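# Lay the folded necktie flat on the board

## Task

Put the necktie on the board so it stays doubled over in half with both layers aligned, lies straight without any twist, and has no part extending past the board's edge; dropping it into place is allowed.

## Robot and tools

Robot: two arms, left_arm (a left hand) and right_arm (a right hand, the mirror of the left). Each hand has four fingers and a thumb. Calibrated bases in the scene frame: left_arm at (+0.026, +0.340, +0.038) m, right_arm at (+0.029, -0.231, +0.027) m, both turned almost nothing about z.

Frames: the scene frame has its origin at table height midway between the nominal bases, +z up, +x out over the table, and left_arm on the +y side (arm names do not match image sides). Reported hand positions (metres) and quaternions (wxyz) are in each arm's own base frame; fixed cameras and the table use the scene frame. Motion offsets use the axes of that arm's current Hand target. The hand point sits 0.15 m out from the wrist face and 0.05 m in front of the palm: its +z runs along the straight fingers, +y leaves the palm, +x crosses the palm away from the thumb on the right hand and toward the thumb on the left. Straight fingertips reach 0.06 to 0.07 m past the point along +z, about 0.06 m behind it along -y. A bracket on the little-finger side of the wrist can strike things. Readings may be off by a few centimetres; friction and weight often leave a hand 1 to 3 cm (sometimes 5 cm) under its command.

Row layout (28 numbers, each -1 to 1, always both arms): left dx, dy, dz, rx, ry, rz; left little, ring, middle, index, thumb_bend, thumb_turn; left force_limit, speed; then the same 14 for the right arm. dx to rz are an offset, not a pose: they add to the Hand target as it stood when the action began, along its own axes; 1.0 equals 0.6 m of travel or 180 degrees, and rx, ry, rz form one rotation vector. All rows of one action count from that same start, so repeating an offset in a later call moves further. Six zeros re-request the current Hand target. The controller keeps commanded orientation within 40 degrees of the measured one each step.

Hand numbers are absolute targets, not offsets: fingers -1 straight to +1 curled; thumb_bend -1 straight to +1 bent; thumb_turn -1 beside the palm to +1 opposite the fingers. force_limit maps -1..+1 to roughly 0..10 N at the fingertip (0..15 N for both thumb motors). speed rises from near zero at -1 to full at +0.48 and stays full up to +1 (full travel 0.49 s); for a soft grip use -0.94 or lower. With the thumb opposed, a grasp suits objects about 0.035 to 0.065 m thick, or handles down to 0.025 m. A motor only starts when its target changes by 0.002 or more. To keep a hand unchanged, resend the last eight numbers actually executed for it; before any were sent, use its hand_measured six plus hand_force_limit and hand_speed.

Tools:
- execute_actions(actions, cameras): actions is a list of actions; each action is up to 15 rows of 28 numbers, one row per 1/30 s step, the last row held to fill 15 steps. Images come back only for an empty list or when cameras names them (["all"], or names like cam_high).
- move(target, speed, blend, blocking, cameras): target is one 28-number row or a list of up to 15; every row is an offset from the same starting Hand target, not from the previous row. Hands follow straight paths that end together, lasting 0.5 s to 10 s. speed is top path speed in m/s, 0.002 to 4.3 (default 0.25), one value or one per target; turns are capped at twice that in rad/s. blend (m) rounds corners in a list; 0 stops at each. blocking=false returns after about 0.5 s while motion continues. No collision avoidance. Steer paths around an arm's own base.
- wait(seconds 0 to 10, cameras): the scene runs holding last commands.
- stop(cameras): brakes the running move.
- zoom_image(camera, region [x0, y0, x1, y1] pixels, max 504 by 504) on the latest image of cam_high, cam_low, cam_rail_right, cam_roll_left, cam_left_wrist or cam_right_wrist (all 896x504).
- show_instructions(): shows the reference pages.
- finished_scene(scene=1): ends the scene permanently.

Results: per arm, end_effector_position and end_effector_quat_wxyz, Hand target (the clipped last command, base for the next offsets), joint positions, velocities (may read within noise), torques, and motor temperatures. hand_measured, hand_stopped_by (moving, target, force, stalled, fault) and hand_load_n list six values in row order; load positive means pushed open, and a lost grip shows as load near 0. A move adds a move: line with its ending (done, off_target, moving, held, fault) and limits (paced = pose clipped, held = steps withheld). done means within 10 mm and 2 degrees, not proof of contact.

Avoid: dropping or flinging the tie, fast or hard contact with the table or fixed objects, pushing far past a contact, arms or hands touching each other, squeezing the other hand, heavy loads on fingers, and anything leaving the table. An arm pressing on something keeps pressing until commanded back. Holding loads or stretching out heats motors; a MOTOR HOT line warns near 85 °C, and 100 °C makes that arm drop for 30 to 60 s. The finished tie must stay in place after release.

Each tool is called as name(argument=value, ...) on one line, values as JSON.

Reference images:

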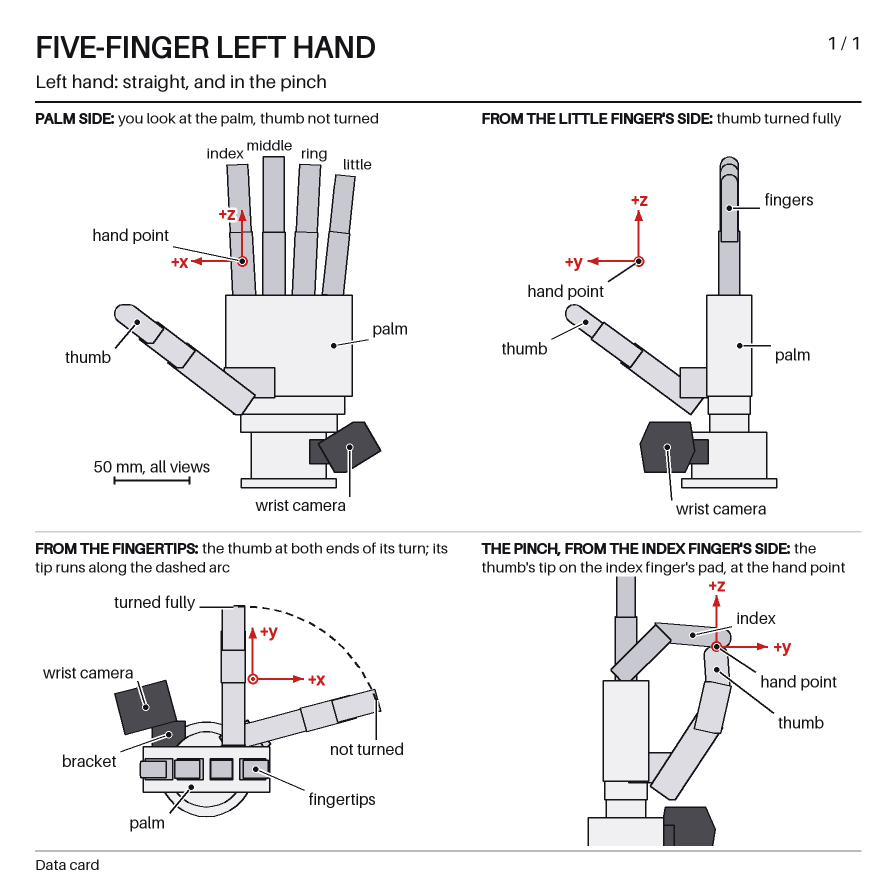

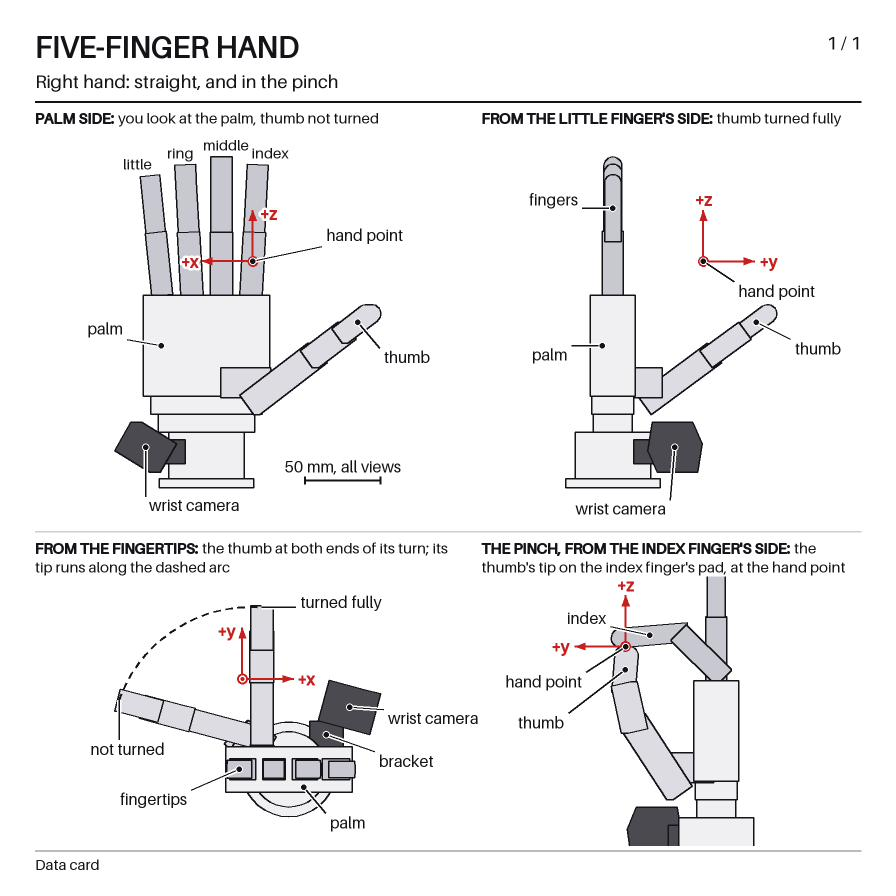

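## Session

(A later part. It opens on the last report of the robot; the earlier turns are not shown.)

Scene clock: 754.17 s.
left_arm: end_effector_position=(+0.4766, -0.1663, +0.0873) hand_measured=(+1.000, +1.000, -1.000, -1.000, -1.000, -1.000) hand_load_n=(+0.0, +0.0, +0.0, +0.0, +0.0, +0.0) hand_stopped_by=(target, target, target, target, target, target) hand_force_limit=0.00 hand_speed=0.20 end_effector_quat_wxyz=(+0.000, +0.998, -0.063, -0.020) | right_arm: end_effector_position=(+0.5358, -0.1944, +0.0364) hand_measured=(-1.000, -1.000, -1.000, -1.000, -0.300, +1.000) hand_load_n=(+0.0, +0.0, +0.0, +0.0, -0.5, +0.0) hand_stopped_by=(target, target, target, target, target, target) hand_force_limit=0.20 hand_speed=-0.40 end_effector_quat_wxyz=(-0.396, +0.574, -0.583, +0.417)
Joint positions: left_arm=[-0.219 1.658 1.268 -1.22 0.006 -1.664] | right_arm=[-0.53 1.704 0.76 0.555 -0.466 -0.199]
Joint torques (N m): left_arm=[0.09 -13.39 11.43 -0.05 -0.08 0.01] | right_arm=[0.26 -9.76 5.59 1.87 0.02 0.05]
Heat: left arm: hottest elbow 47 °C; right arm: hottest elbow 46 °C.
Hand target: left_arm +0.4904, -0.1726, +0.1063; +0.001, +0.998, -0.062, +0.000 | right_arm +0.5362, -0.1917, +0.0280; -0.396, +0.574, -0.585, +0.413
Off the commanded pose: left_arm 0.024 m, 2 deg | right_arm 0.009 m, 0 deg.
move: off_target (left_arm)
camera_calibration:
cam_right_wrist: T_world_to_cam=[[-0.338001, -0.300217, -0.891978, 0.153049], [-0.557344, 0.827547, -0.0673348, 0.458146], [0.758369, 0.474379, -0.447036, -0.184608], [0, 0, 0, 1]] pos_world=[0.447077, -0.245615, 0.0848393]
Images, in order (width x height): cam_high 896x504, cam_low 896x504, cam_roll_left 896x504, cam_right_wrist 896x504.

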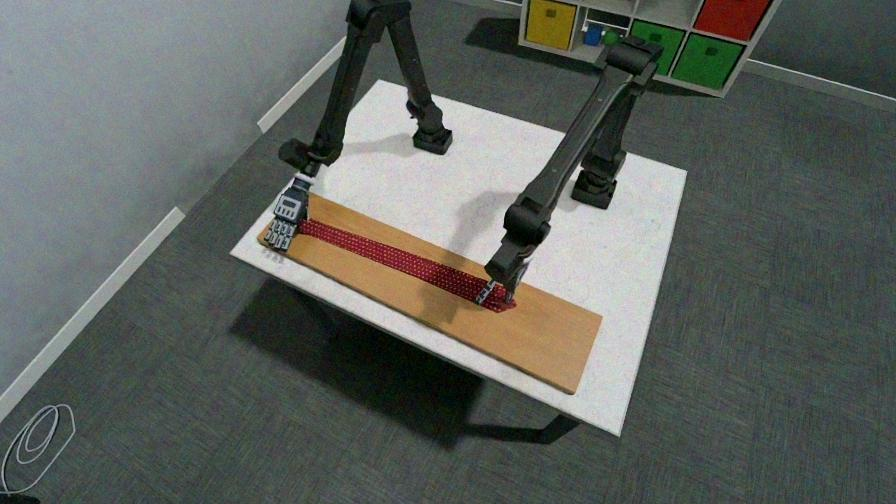

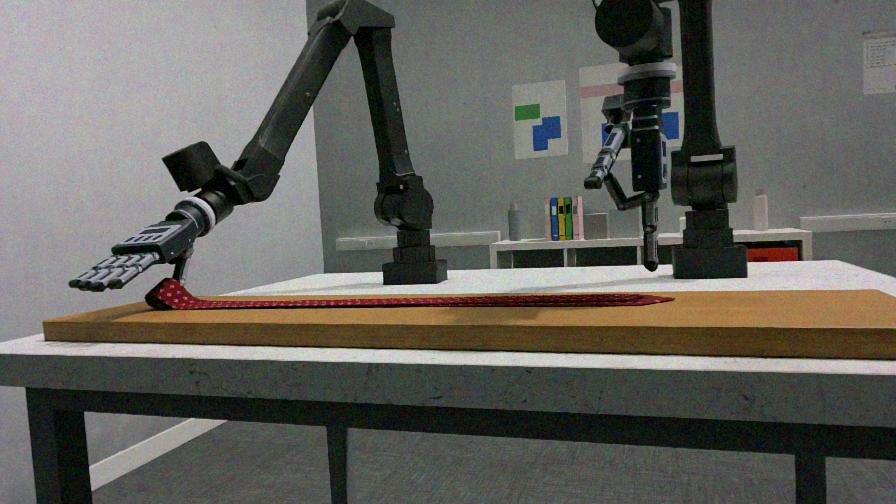

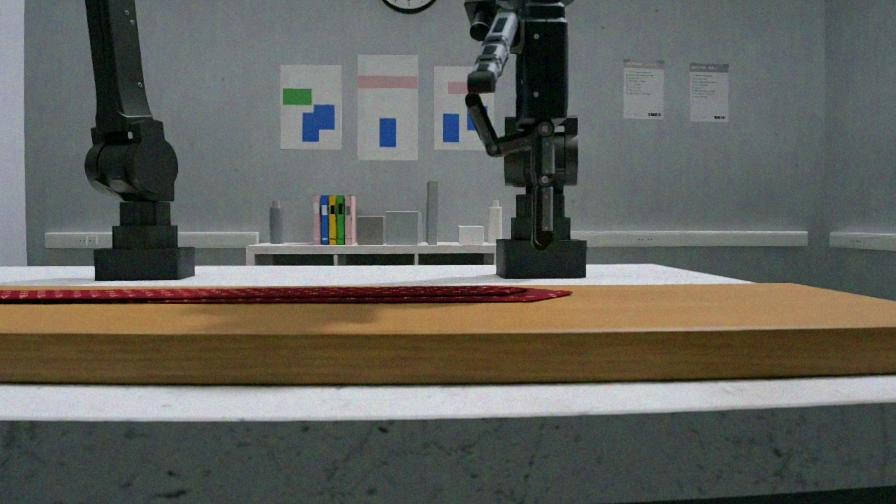

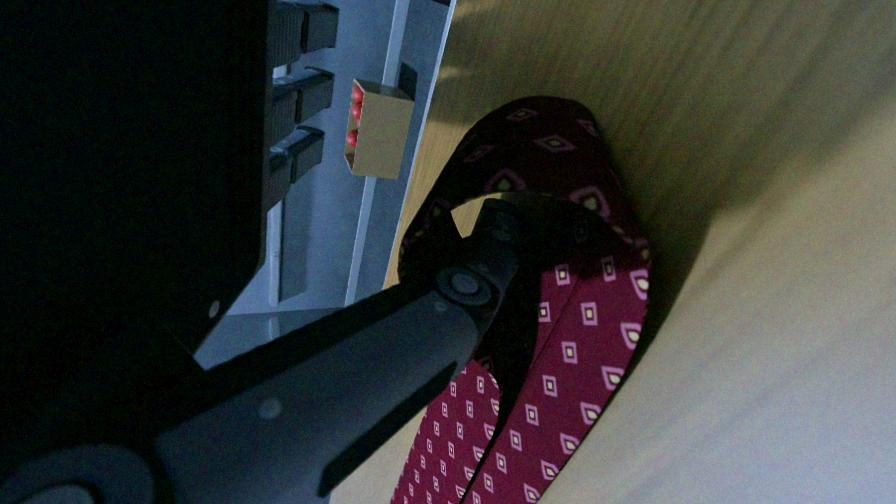

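move(target=[0.0543,0.0587,-0.03,0,0,0,1,1,-1,1,-1,-1,0,0.2,0,0.0133,0,0,0,0,-1,-1,-1,-1,-0.3,1,0.2,-0.4], speed=0.06, cameras=["cam_high","cam_low","cam_roll_left","cam_left_wrist","cam_right_wrist"])

Scene clock: 756.33 s.
left_arm: end_effector_position=(+0.5069, -0.2012, +0.1226) hand_measured=(+1.000, +1.000, -1.000, +1.000, -1.000, -1.000) hand_load_n=(+0.0, +0.0, +0.0, +0.0, +0.0, +0.0) hand_stopped_by=(target, target, target, target, target, target) hand_force_limit=0.00 hand_speed=0.20 end_effector_quat_wxyz=(+0.002, +0.998, -0.060, -0.003) | right_arm: end_effector_position=(+0.5354, -0.1942, +0.0360) hand_measured=(-1.000, -1.000, -1.000, -1.000, -0.300, +1.000) hand_load_n=(+0.0, +0.0, +0.0, +0.0, -0.5, -0.5) hand_stopped_by=(target, target, target, target, target, target) hand_force_limit=0.20 hand_speed=-0.40 end_effector_quat_wxyz=(-0.398, +0.573, -0.579, +0.423)
Joint positions: left_arm=[-0.275 1.698 1.415 -1.292 0.005 -1.725] | right_arm=[-0.53 1.708 0.751 0.585 -0.466 -0.199]
Joint torques (N m): left_arm=[-0.32 -11.4 12.05 0.03 -0.07 -0.01] | right_arm=[-0.03 -9.17 5.26 1.89 -0.16 0.05]
Heat: left arm: hottest elbow 48 °C; right arm: hottest elbow 46 °C.
Hand target: left_arm +0.5184, -0.2116, +0.1243; +0.001, +0.998, -0.062, +0.000 | right_arm +0.5335, -0.1917, +0.0205; -0.396, +0.574, -0.585, +0.413
Off the commanded pose: left_arm 0.016 m, 0 deg | right_arm 0.016 m, 1 deg.
move: off_target (left_arm, right_arm)
camera_calibration:
cam_left_wrist: T_world_to_cam=[[0.382218, 0.923713, -0.0257686, -0.0017751], [0.791813, -0.313009, 0.52446, -0.530964], [0.476384, -0.220862, -0.851045, -0.0643459], [0, 0, 0, 1]] pos_world=[0.451756, -0.178768, 0.223662]
cam_right_wrist: T_world_to_cam=[[-0.325937, -0.307237, -0.894075, 0.144806], [-0.556308, 0.826982, -0.0813776, 0.457675], [0.764386, 0.470857, -0.440463, -0.188756], [0, 0, 0, 1]] pos_world=[0.446088, -0.245122, 0.0835716]
Images, in order (width x height): cam_high 896x504, cam_low 896x504, cam_roll_left 896x504, cam_left_wrist 896x504, cam_right_wrist 896x504.

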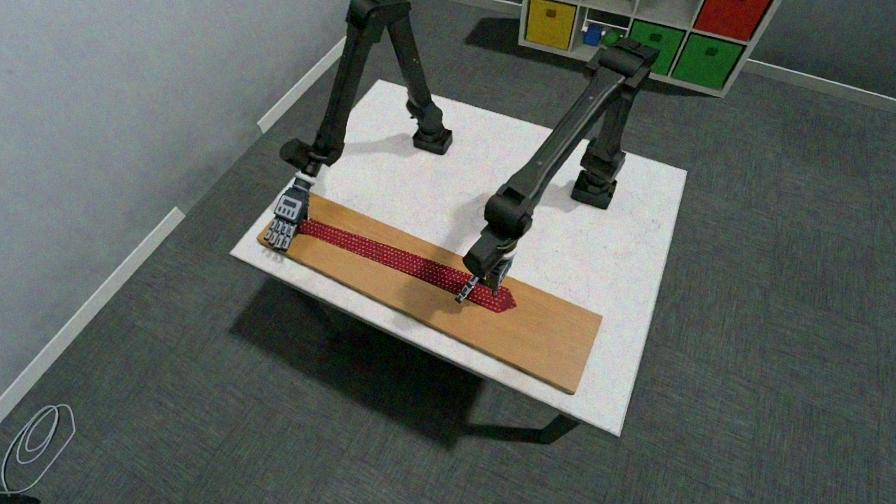

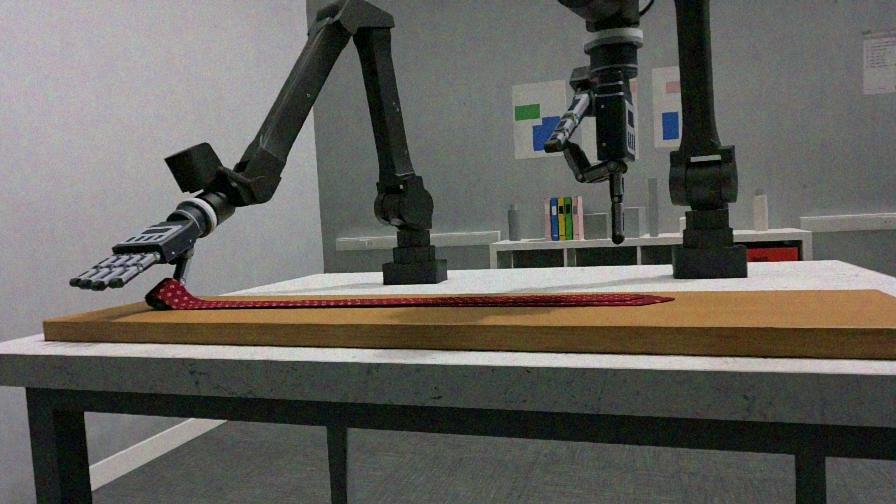

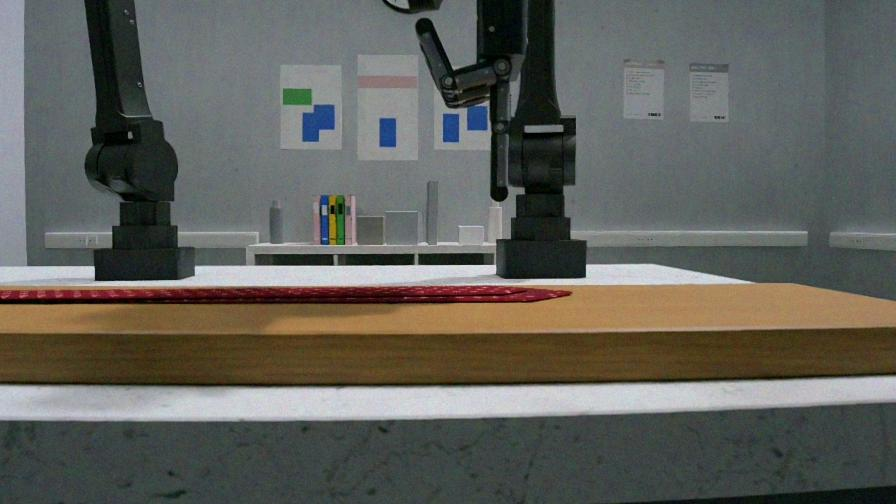

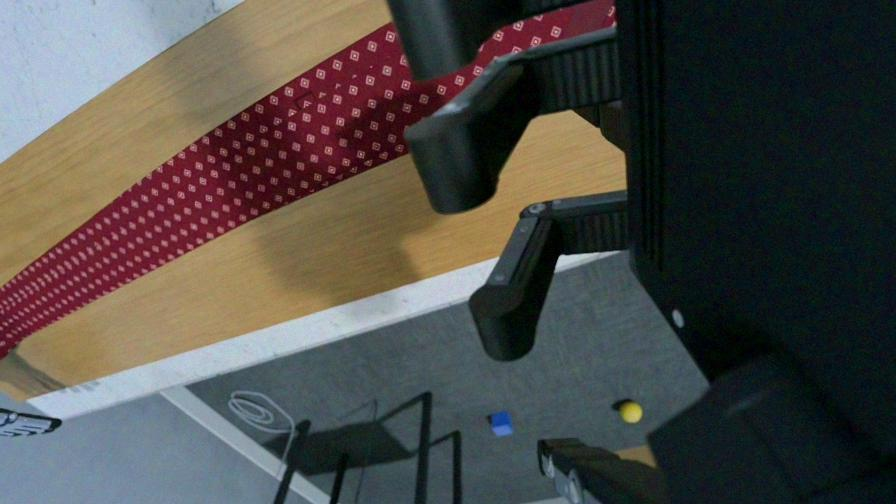

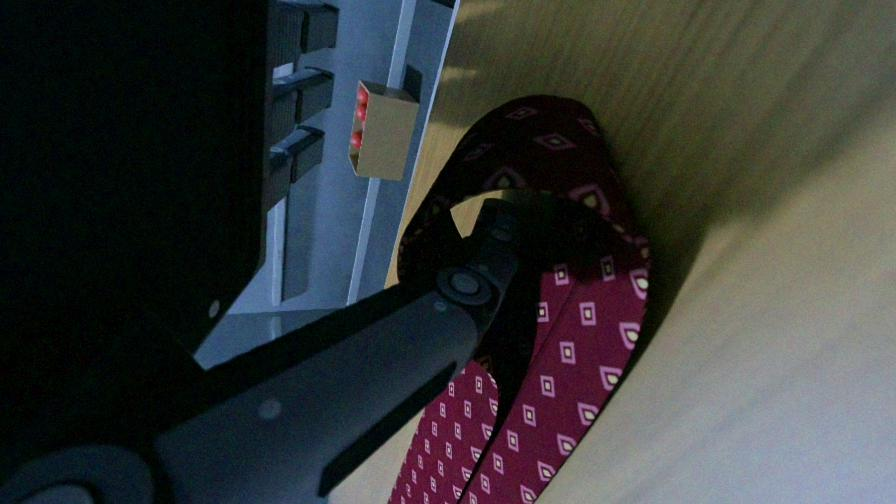

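zoom_image(camera="cam_high", region=[400, 240, 560, 340])

zoom_image(camera="cam_left_wrist", region=[200, 0, 640, 250])

Scaled by 3.150 from the camera's 896x504 image, which has a finer 1280x720 frame.

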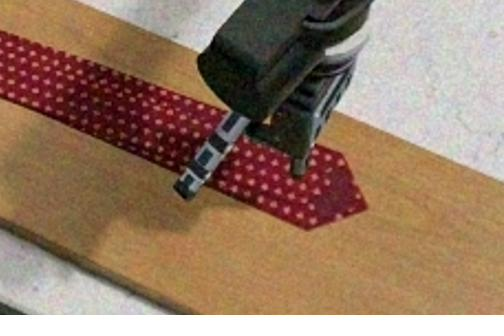

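Scaled by 1.145 from the camera's 896x504 image, which has a finer 1280x720 frame.

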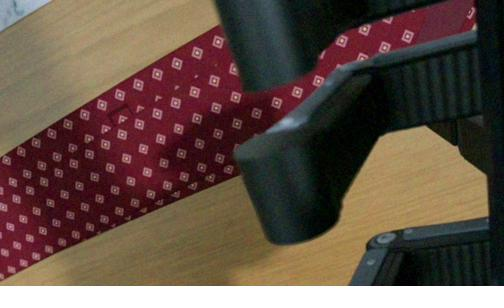

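move(target=[[0,0,0.1353,0,0,0,1,1,-1,1,-1,-1,0,0.2,0,0,0,0,0,0,-1,-1,-1,-1,-0.3,1,0.2,-0.4],[-0.0093,-0.0744,0.1353,0,0,0,1,1,-1,1,-1,-1,0,0.2,0,0,0,0,0,0,-1,-1,-1,-1,-0.3,1,0.2,-0.4]], speed=0.05, cameras=["cam_high","cam_low","cam_roll_left","cam_left_wrist","cam_right_wrist"])

zoom_image(camera="cam_roll_left", region=[440, 230, 640, 330])

Scene clock: 760.97 s.
left_arm: end_effector_position=(+0.5226, -0.1806, +0.0572) hand_measured=(+1.000, +1.000, -1.000, +1.000, -1.000, -1.000) hand_load_n=(+0.0, +0.0, -2.0, +0.0, +0.0, +0.0) hand_stopped_by=(target, target, target, target, target, target) hand_force_limit=0.00 hand_speed=0.20 end_effector_quat_wxyz=(+0.006, +0.998, -0.067, +0.011) | right_arm: end_effector_position=(+0.5354, -0.1942, +0.0360) hand_measured=(-1.000, -1.000, -1.000, -1.000, -0.300, +1.000) hand_load_n=(+0.0, +0.0, +0.0, +0.0, -0.5, -0.5) hand_stopped_by=(target, target, target, target, target, target) hand_force_limit=0.20 hand_speed=-0.40 end_effector_quat_wxyz=(-0.398, +0.573, -0.579, +0.423)
Joint positions: left_arm=[-0.226 1.767 1.322 -1.101 0.007 -1.662] | right_arm=[-0.53 1.708 0.751 0.585 -0.466 -0.199]
Joint torques (N m): left_arm=[2.43 -13.33 6.79 0.81 -0.12 0.24] | right_arm=[0.44 -8.7 5.41 1.81 -0.14 0.04]
Heat: left arm: hottest elbow 48 °C; right arm: hottest elbow 46 °C.
Hand target: left_arm +0.5184, -0.1668, +0.0431; +0.001, +0.998, -0.062, +0.000 | right_arm +0.5335, -0.1917, +0.0205; -0.396, +0.574, -0.585, +0.413
Off the commanded pose: left_arm 0.020 m, 2 deg | right_arm 0.016 m, 1 deg.
move: off_target (left_arm, right_arm)
camera_calibration:
cam_left_wrist: T_world_to_cam=[[0.396327, 0.917832, -0.0225631, -0.0371652], [0.771885, -0.319798, 0.549476, -0.494903], [0.497111, -0.235188, -0.835205, -0.137264], [0, 0, 0, 1]] pos_world=[0.464973, -0.15644, 0.156455]
cam_right_wrist: T_world_to_cam=[[-0.325937, -0.307237, -0.894075, 0.144806], [-0.556308, 0.826982, -0.0813776, 0.457675], [0.764386, 0.470857, -0.440463, -0.188756], [0, 0, 0, 1]] pos_world=[0.446088, -0.245122, 0.0835716]
Images, in order (width x height): cam_high 896x504, cam_low 896x504, cam_roll_left 896x504, cam_left_wrist 896x504, cam_right_wrist 896x504.

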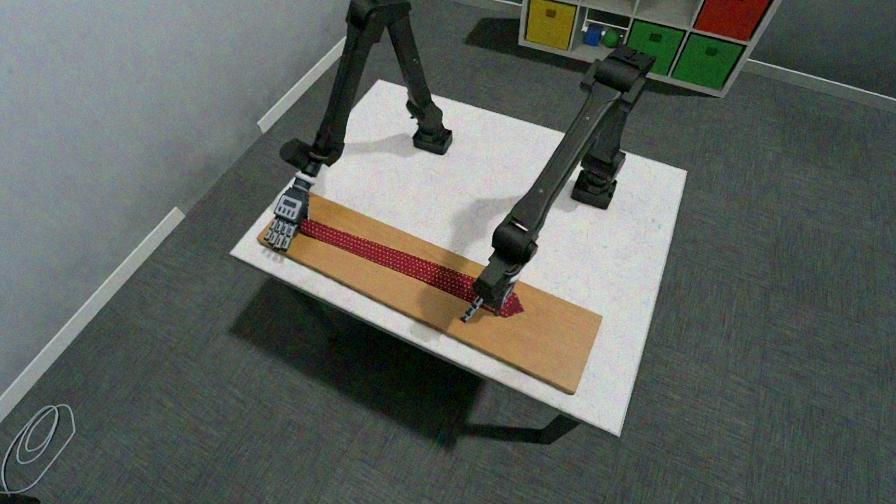

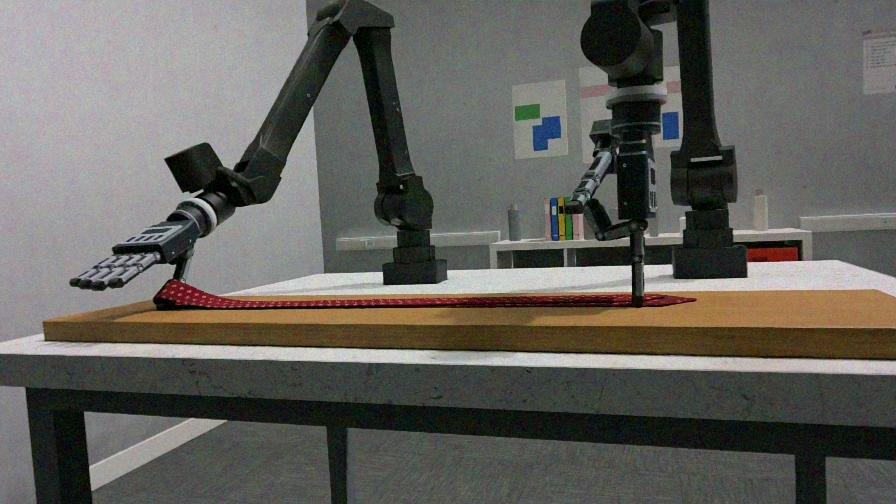

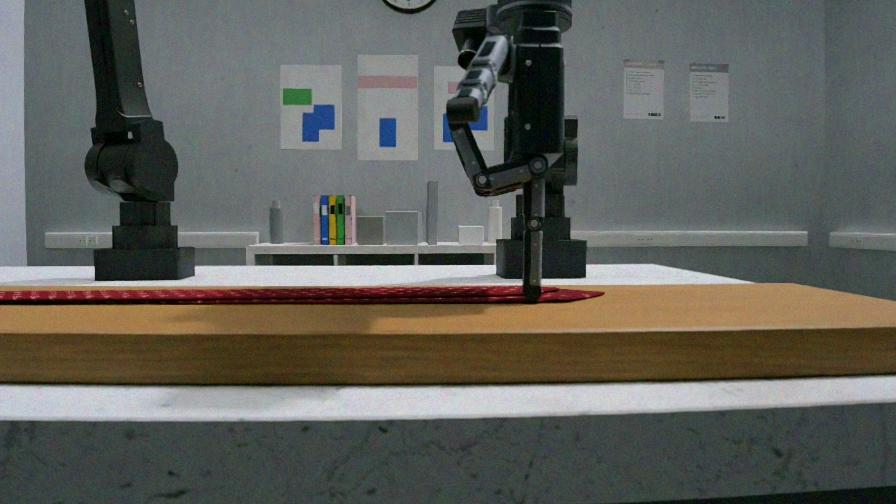

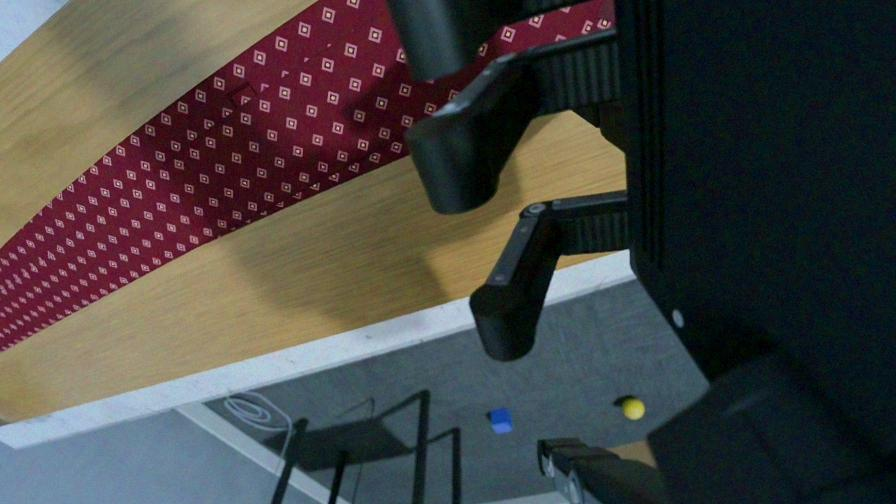

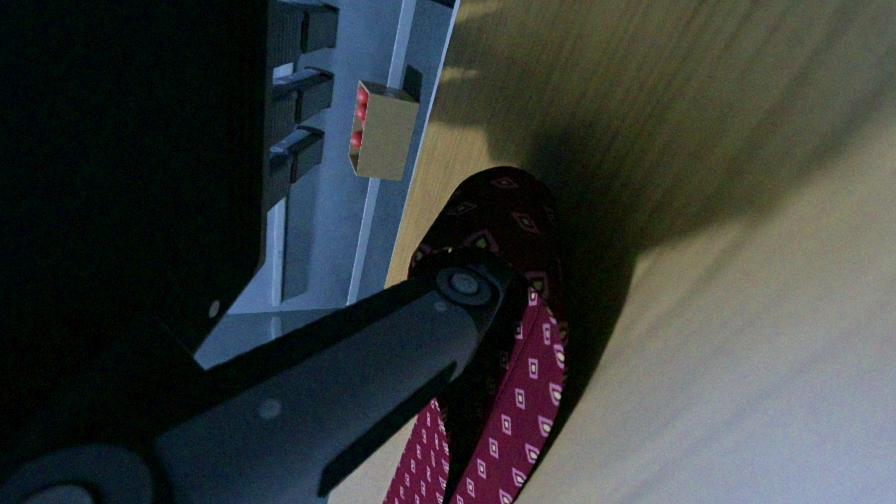

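Scaled by 2.520 from the camera's 896x504 image, which has a finer 1280x720 frame.

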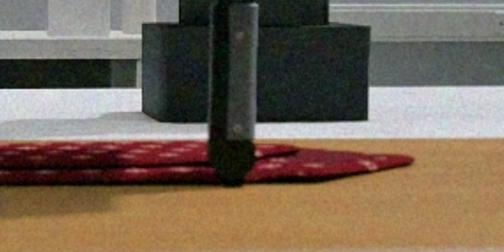

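zoom_image(camera="cam_right_wrist", region=[380, 150, 680, 350])

zoom_image(camera="cam_low", region=[60, 200, 300, 350])

zoom_image(camera="cam_high", region=[240, 160, 360, 270])

Scaled by 1.680 from the camera's 896x504 image, which has a finer 1280x720 frame.

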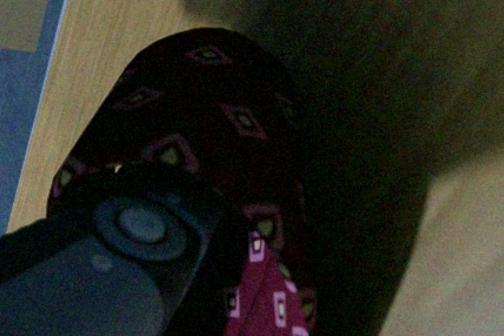

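Scaled by 2.100 from the camera's 896x504 image, which has a finer 1280x720 frame.

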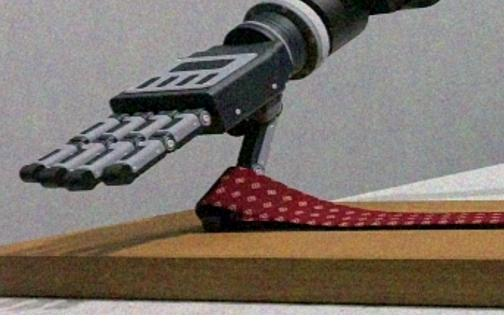

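Scaled by 4.200 from the camera's 896x504 image, which has a finer 1280x720 frame.

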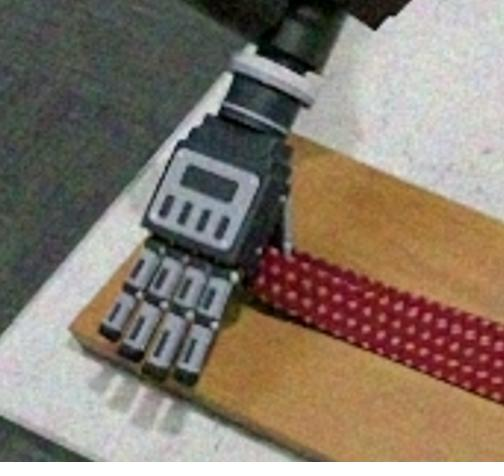

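move(target=[[0.0028,0.0228,-0.02,0,0,0,1,1,-1,1,-1,-1,0,0.2,0,0,0,0,0,0,-1,-1,-1,-1,-0.3,1,0.2,-0.4],[0.0028,0.0228,-0.07,0,0,0,1,1,-1,1,-1,-1,0,0.2,0.0005,-0.0461,-0.0169,0,0,0,-1,-1,-1,-1,-0.3,1,0.2,-0.4],[0.0028,0.0228,-0.07,0,0,0,1,1,-1,1,-1,-1,0,0.2,-0.0473,-0.0461,-0.0182,0,0,0,-1,-1,-1,-1,-0.3,1,0.2,-0.4]], speed=0.06, cameras=["cam_high","cam_low","cam_roll_left","cam_right_wrist"])

zoom_image(camera="cam_low", region=[60, 200, 300, 350])

Scene clock: 768.23 s.
left_arm: end_effector_position=(+0.5026, -0.1755, +0.0637) hand_measured=(+1.000, +1.000, -1.000, +1.000, -1.000, -1.000) hand_load_n=(+0.0, +0.0, +0.0, +0.5, +0.0, +0.0) hand_stopped_by=(target, target, target, target, target, target) hand_force_limit=0.00 hand_speed=0.20 end_effector_quat_wxyz=(-0.001, +0.998, -0.065, -0.023) | right_arm: end_effector_position=(+0.5295, -0.1646, +0.0386) hand_measured=(-1.000, -1.000, -1.000, -1.000, -0.300, +1.000) hand_load_n=(-0.5, +0.0, +0.0, +0.0, +0.0, +0.0) hand_stopped_by=(target, target, target, target, target, target) hand_force_limit=0.20 hand_speed=-0.40 end_effector_quat_wxyz=(-0.390, +0.579, -0.591, +0.404)
Joint positions: left_arm=[-0.226 1.752 1.326 -1.19 0.006 -1.667] | right_arm=[-0.474 1.652 0.723 0.514 -0.413 -0.181]
Joint torques (N m): left_arm=[0.44 -14.97 11.34 -0.06 -0.07 0.01] | right_arm=[0.97 -12.86 5.71 2.17 0.04 0.13]
Heat: left arm: hottest elbow 48 °C; right arm: hottest elbow 45 °C.
Hand target: left_arm +0.5183, -0.1805, +0.0851; +0.001, +0.998, -0.062, +0.000 | right_arm +0.5335, -0.1629, +0.0500; -0.396, +0.574, -0.585, +0.413
Off the commanded pose: left_arm 0.027 m, 3 deg | right_arm 0.012 m, 2 deg.
move: off_target (left_arm, right_arm)
camera_calibration:
cam_right_wrist: T_world_to_cam=[[-0.366835, -0.290614, -0.883728, 0.178324], [-0.559927, 0.827589, -0.0397271, 0.430545], [0.742909, 0.48025, -0.466311, -0.183006], [0, 0, 0, 1]] pos_world=[0.442447, -0.216602, 0.0893565]
Images, in order (width x height): cam_high 896x504, cam_low 896x504, cam_roll_left 896x504, cam_right_wrist 896x504.

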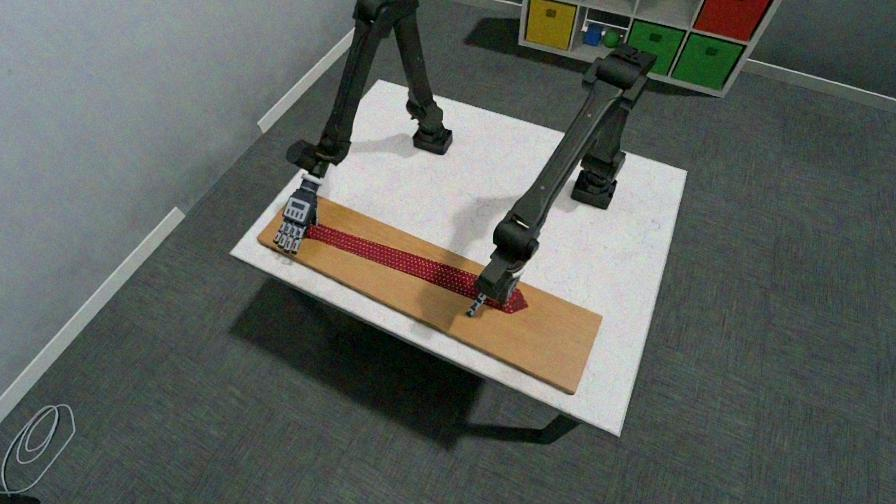

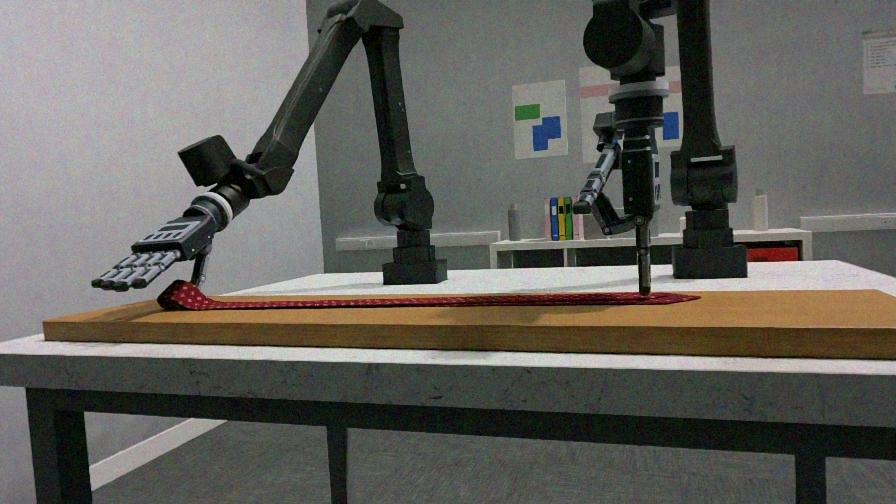

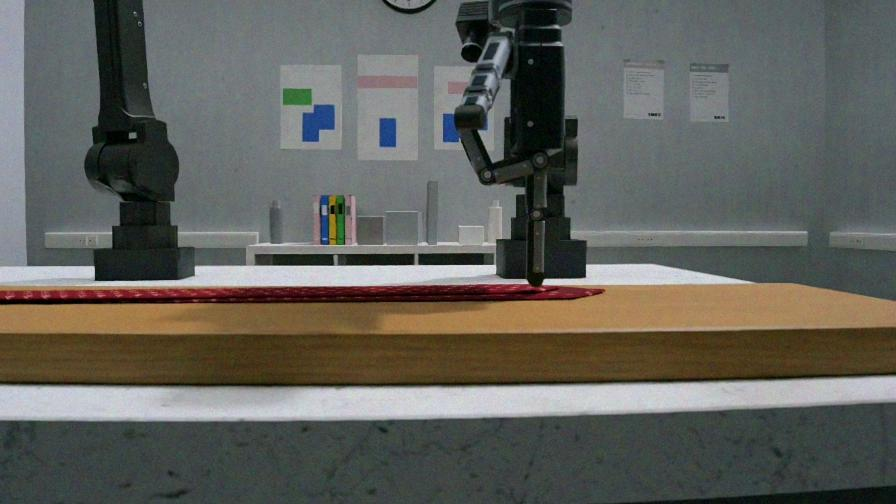

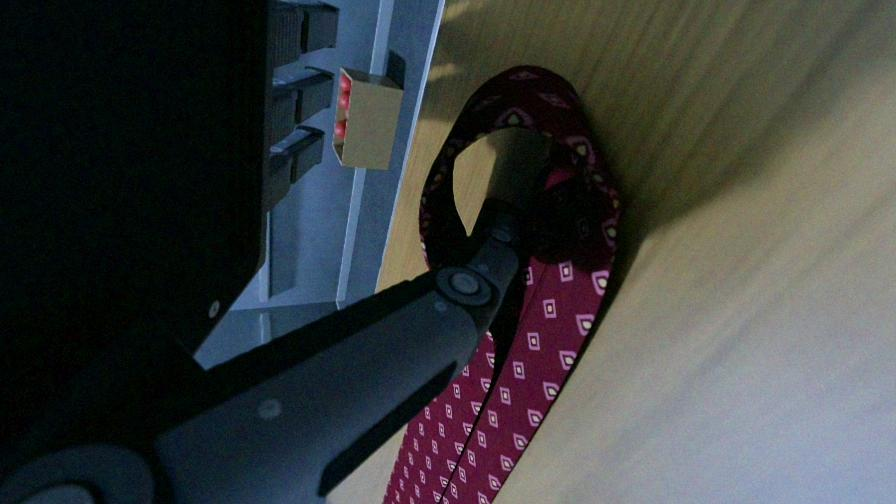

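Scaled by 2.100 from the camera's 896x504 image, which has a finer 1280x720 frame.

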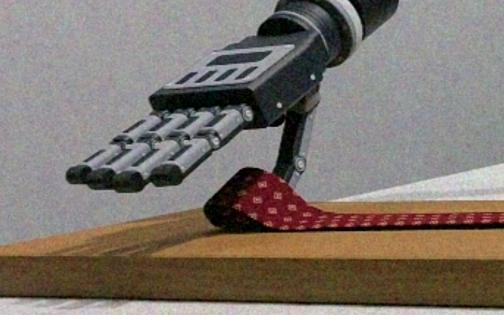

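move(target=[[0,0,0,0,0,0,1,1,-1,1,-1,-1,0,0.2,0.0011,0.0146,-0.0399,0,0,0,-1,-1,-1,-1,-0.3,1,0.2,-0.4],[0,0,0,0,0,0,1,1,-1,1,-1,-1,0,0.2,0.0006,0.0615,-0.0227,0,0,0,-1,-1,-1,-1,-0.3,1,0.2,-0.4]], speed=0.06, cameras=["cam_high","cam_low","cam_roll_left","cam_right_wrist"])

zoom_image(camera="cam_low", region=[60, 200, 300, 350])

Scene clock: 771.37 s.
left_arm: end_effector_position=(+0.5026, -0.1755, +0.0637) hand_measured=(+1.000, +1.000, -1.000, +1.000, -1.000, -1.000) hand_load_n=(+0.0, +0.0, +0.0, +0.0, +0.0, +0.0) hand_stopped_by=(target, target, target, target, target, target) hand_force_limit=0.00 hand_speed=0.20 end_effector_quat_wxyz=(-0.001, +0.998, -0.065, -0.023) | right_arm: end_effector_position=(+0.5144, -0.1616, +0.0370) hand_measured=(-1.000, -1.000, -1.000, -1.000, -0.300, +1.000) hand_load_n=(+0.0, +0.0, +0.0, +0.0, -2.5, +0.5) hand_stopped_by=(target, target, target, target, target, target) hand_force_limit=0.20 hand_speed=-0.40 end_effector_quat_wxyz=(-0.403, +0.573, -0.575, +0.423)
Joint positions: left_arm=[-0.226 1.752 1.326 -1.19 0.006 -1.667] | right_arm=[-0.49 1.647 0.652 0.636 -0.437 -0.181]
Joint torques (N m): left_arm=[0.44 -14.97 11.36 -0.06 -0.07 0.01] | right_arm=[-0.73 -7.41 4.79 1.7 -0.17 -0.05]
Heat: left arm: hottest elbow 49 °C; right arm: hottest elbow 45 °C.
Hand target: left_arm +0.5183, -0.1805, +0.0851; +0.001, +0.998, -0.062, +0.000 | right_arm +0.5080, -0.1630, +0.0199; -0.396, +0.574, -0.585, +0.413
Off the commanded pose: left_arm 0.027 m, 3 deg | right_arm 0.018 m, 2 deg.
move: off_target (left_arm, right_arm)
camera_calibration:
cam_right_wrist: T_world_to_cam=[[-0.31615, -0.308405, -0.897182, 0.14382], [-0.56206, 0.822743, -0.0847575, 0.421436], [0.764289, 0.477474, -0.433452, -0.186773], [0, 0, 0, 1]] pos_world=[0.42509, -0.213199, 0.0837956]
Images, in order (width x height): cam_high 896x504, cam_low 896x504, cam_roll_left 896x504, cam_right_wrist 896x504.

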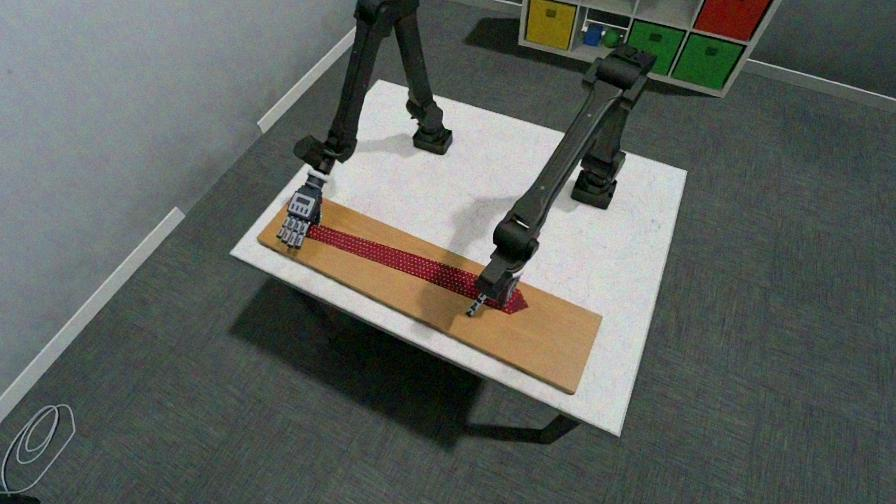

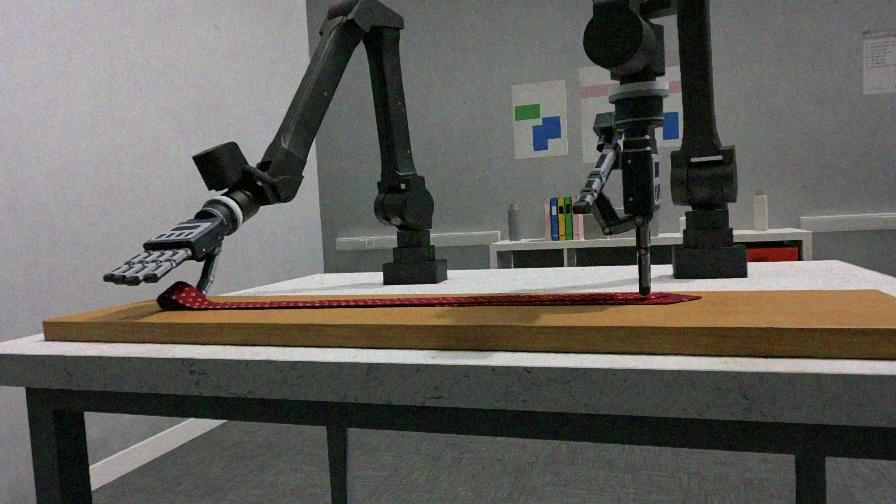

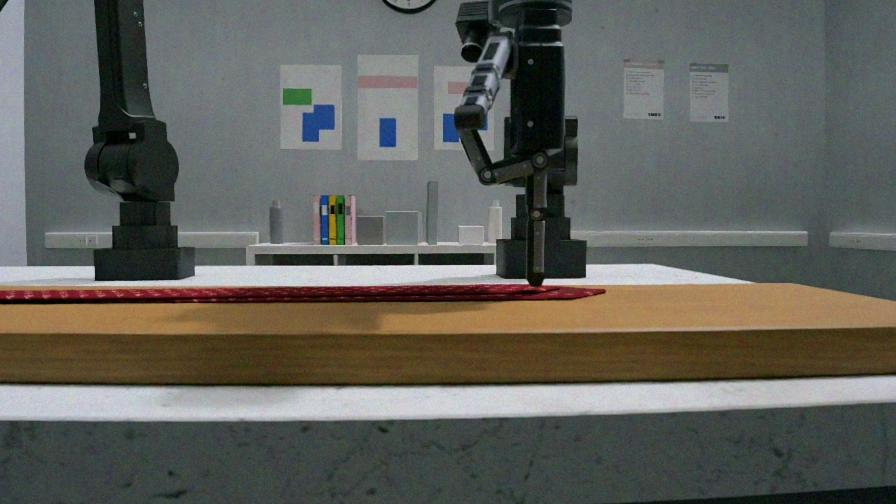

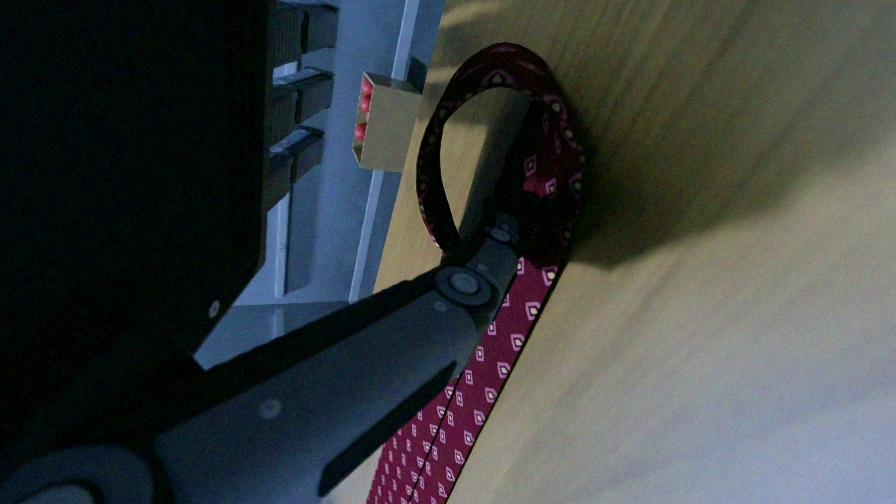

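Scaled by 2.100 from the camera's 896x504 image, which has a finer 1280x720 frame.

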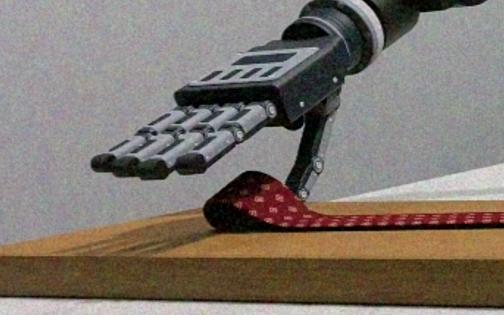

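zoom_image(camera="cam_right_wrist", region=[360, 30, 640, 330])

Scaled by 1.680 from the camera's 896x504 image, which has a finer 1280x720 frame.

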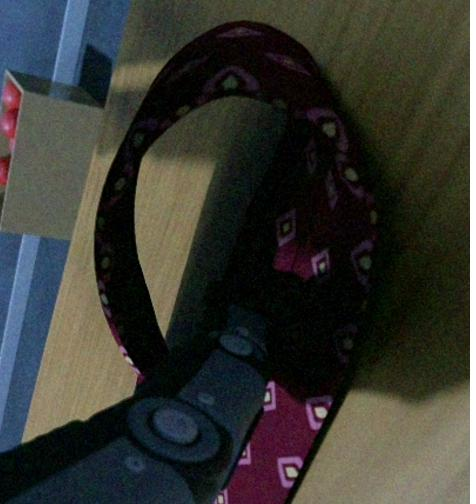

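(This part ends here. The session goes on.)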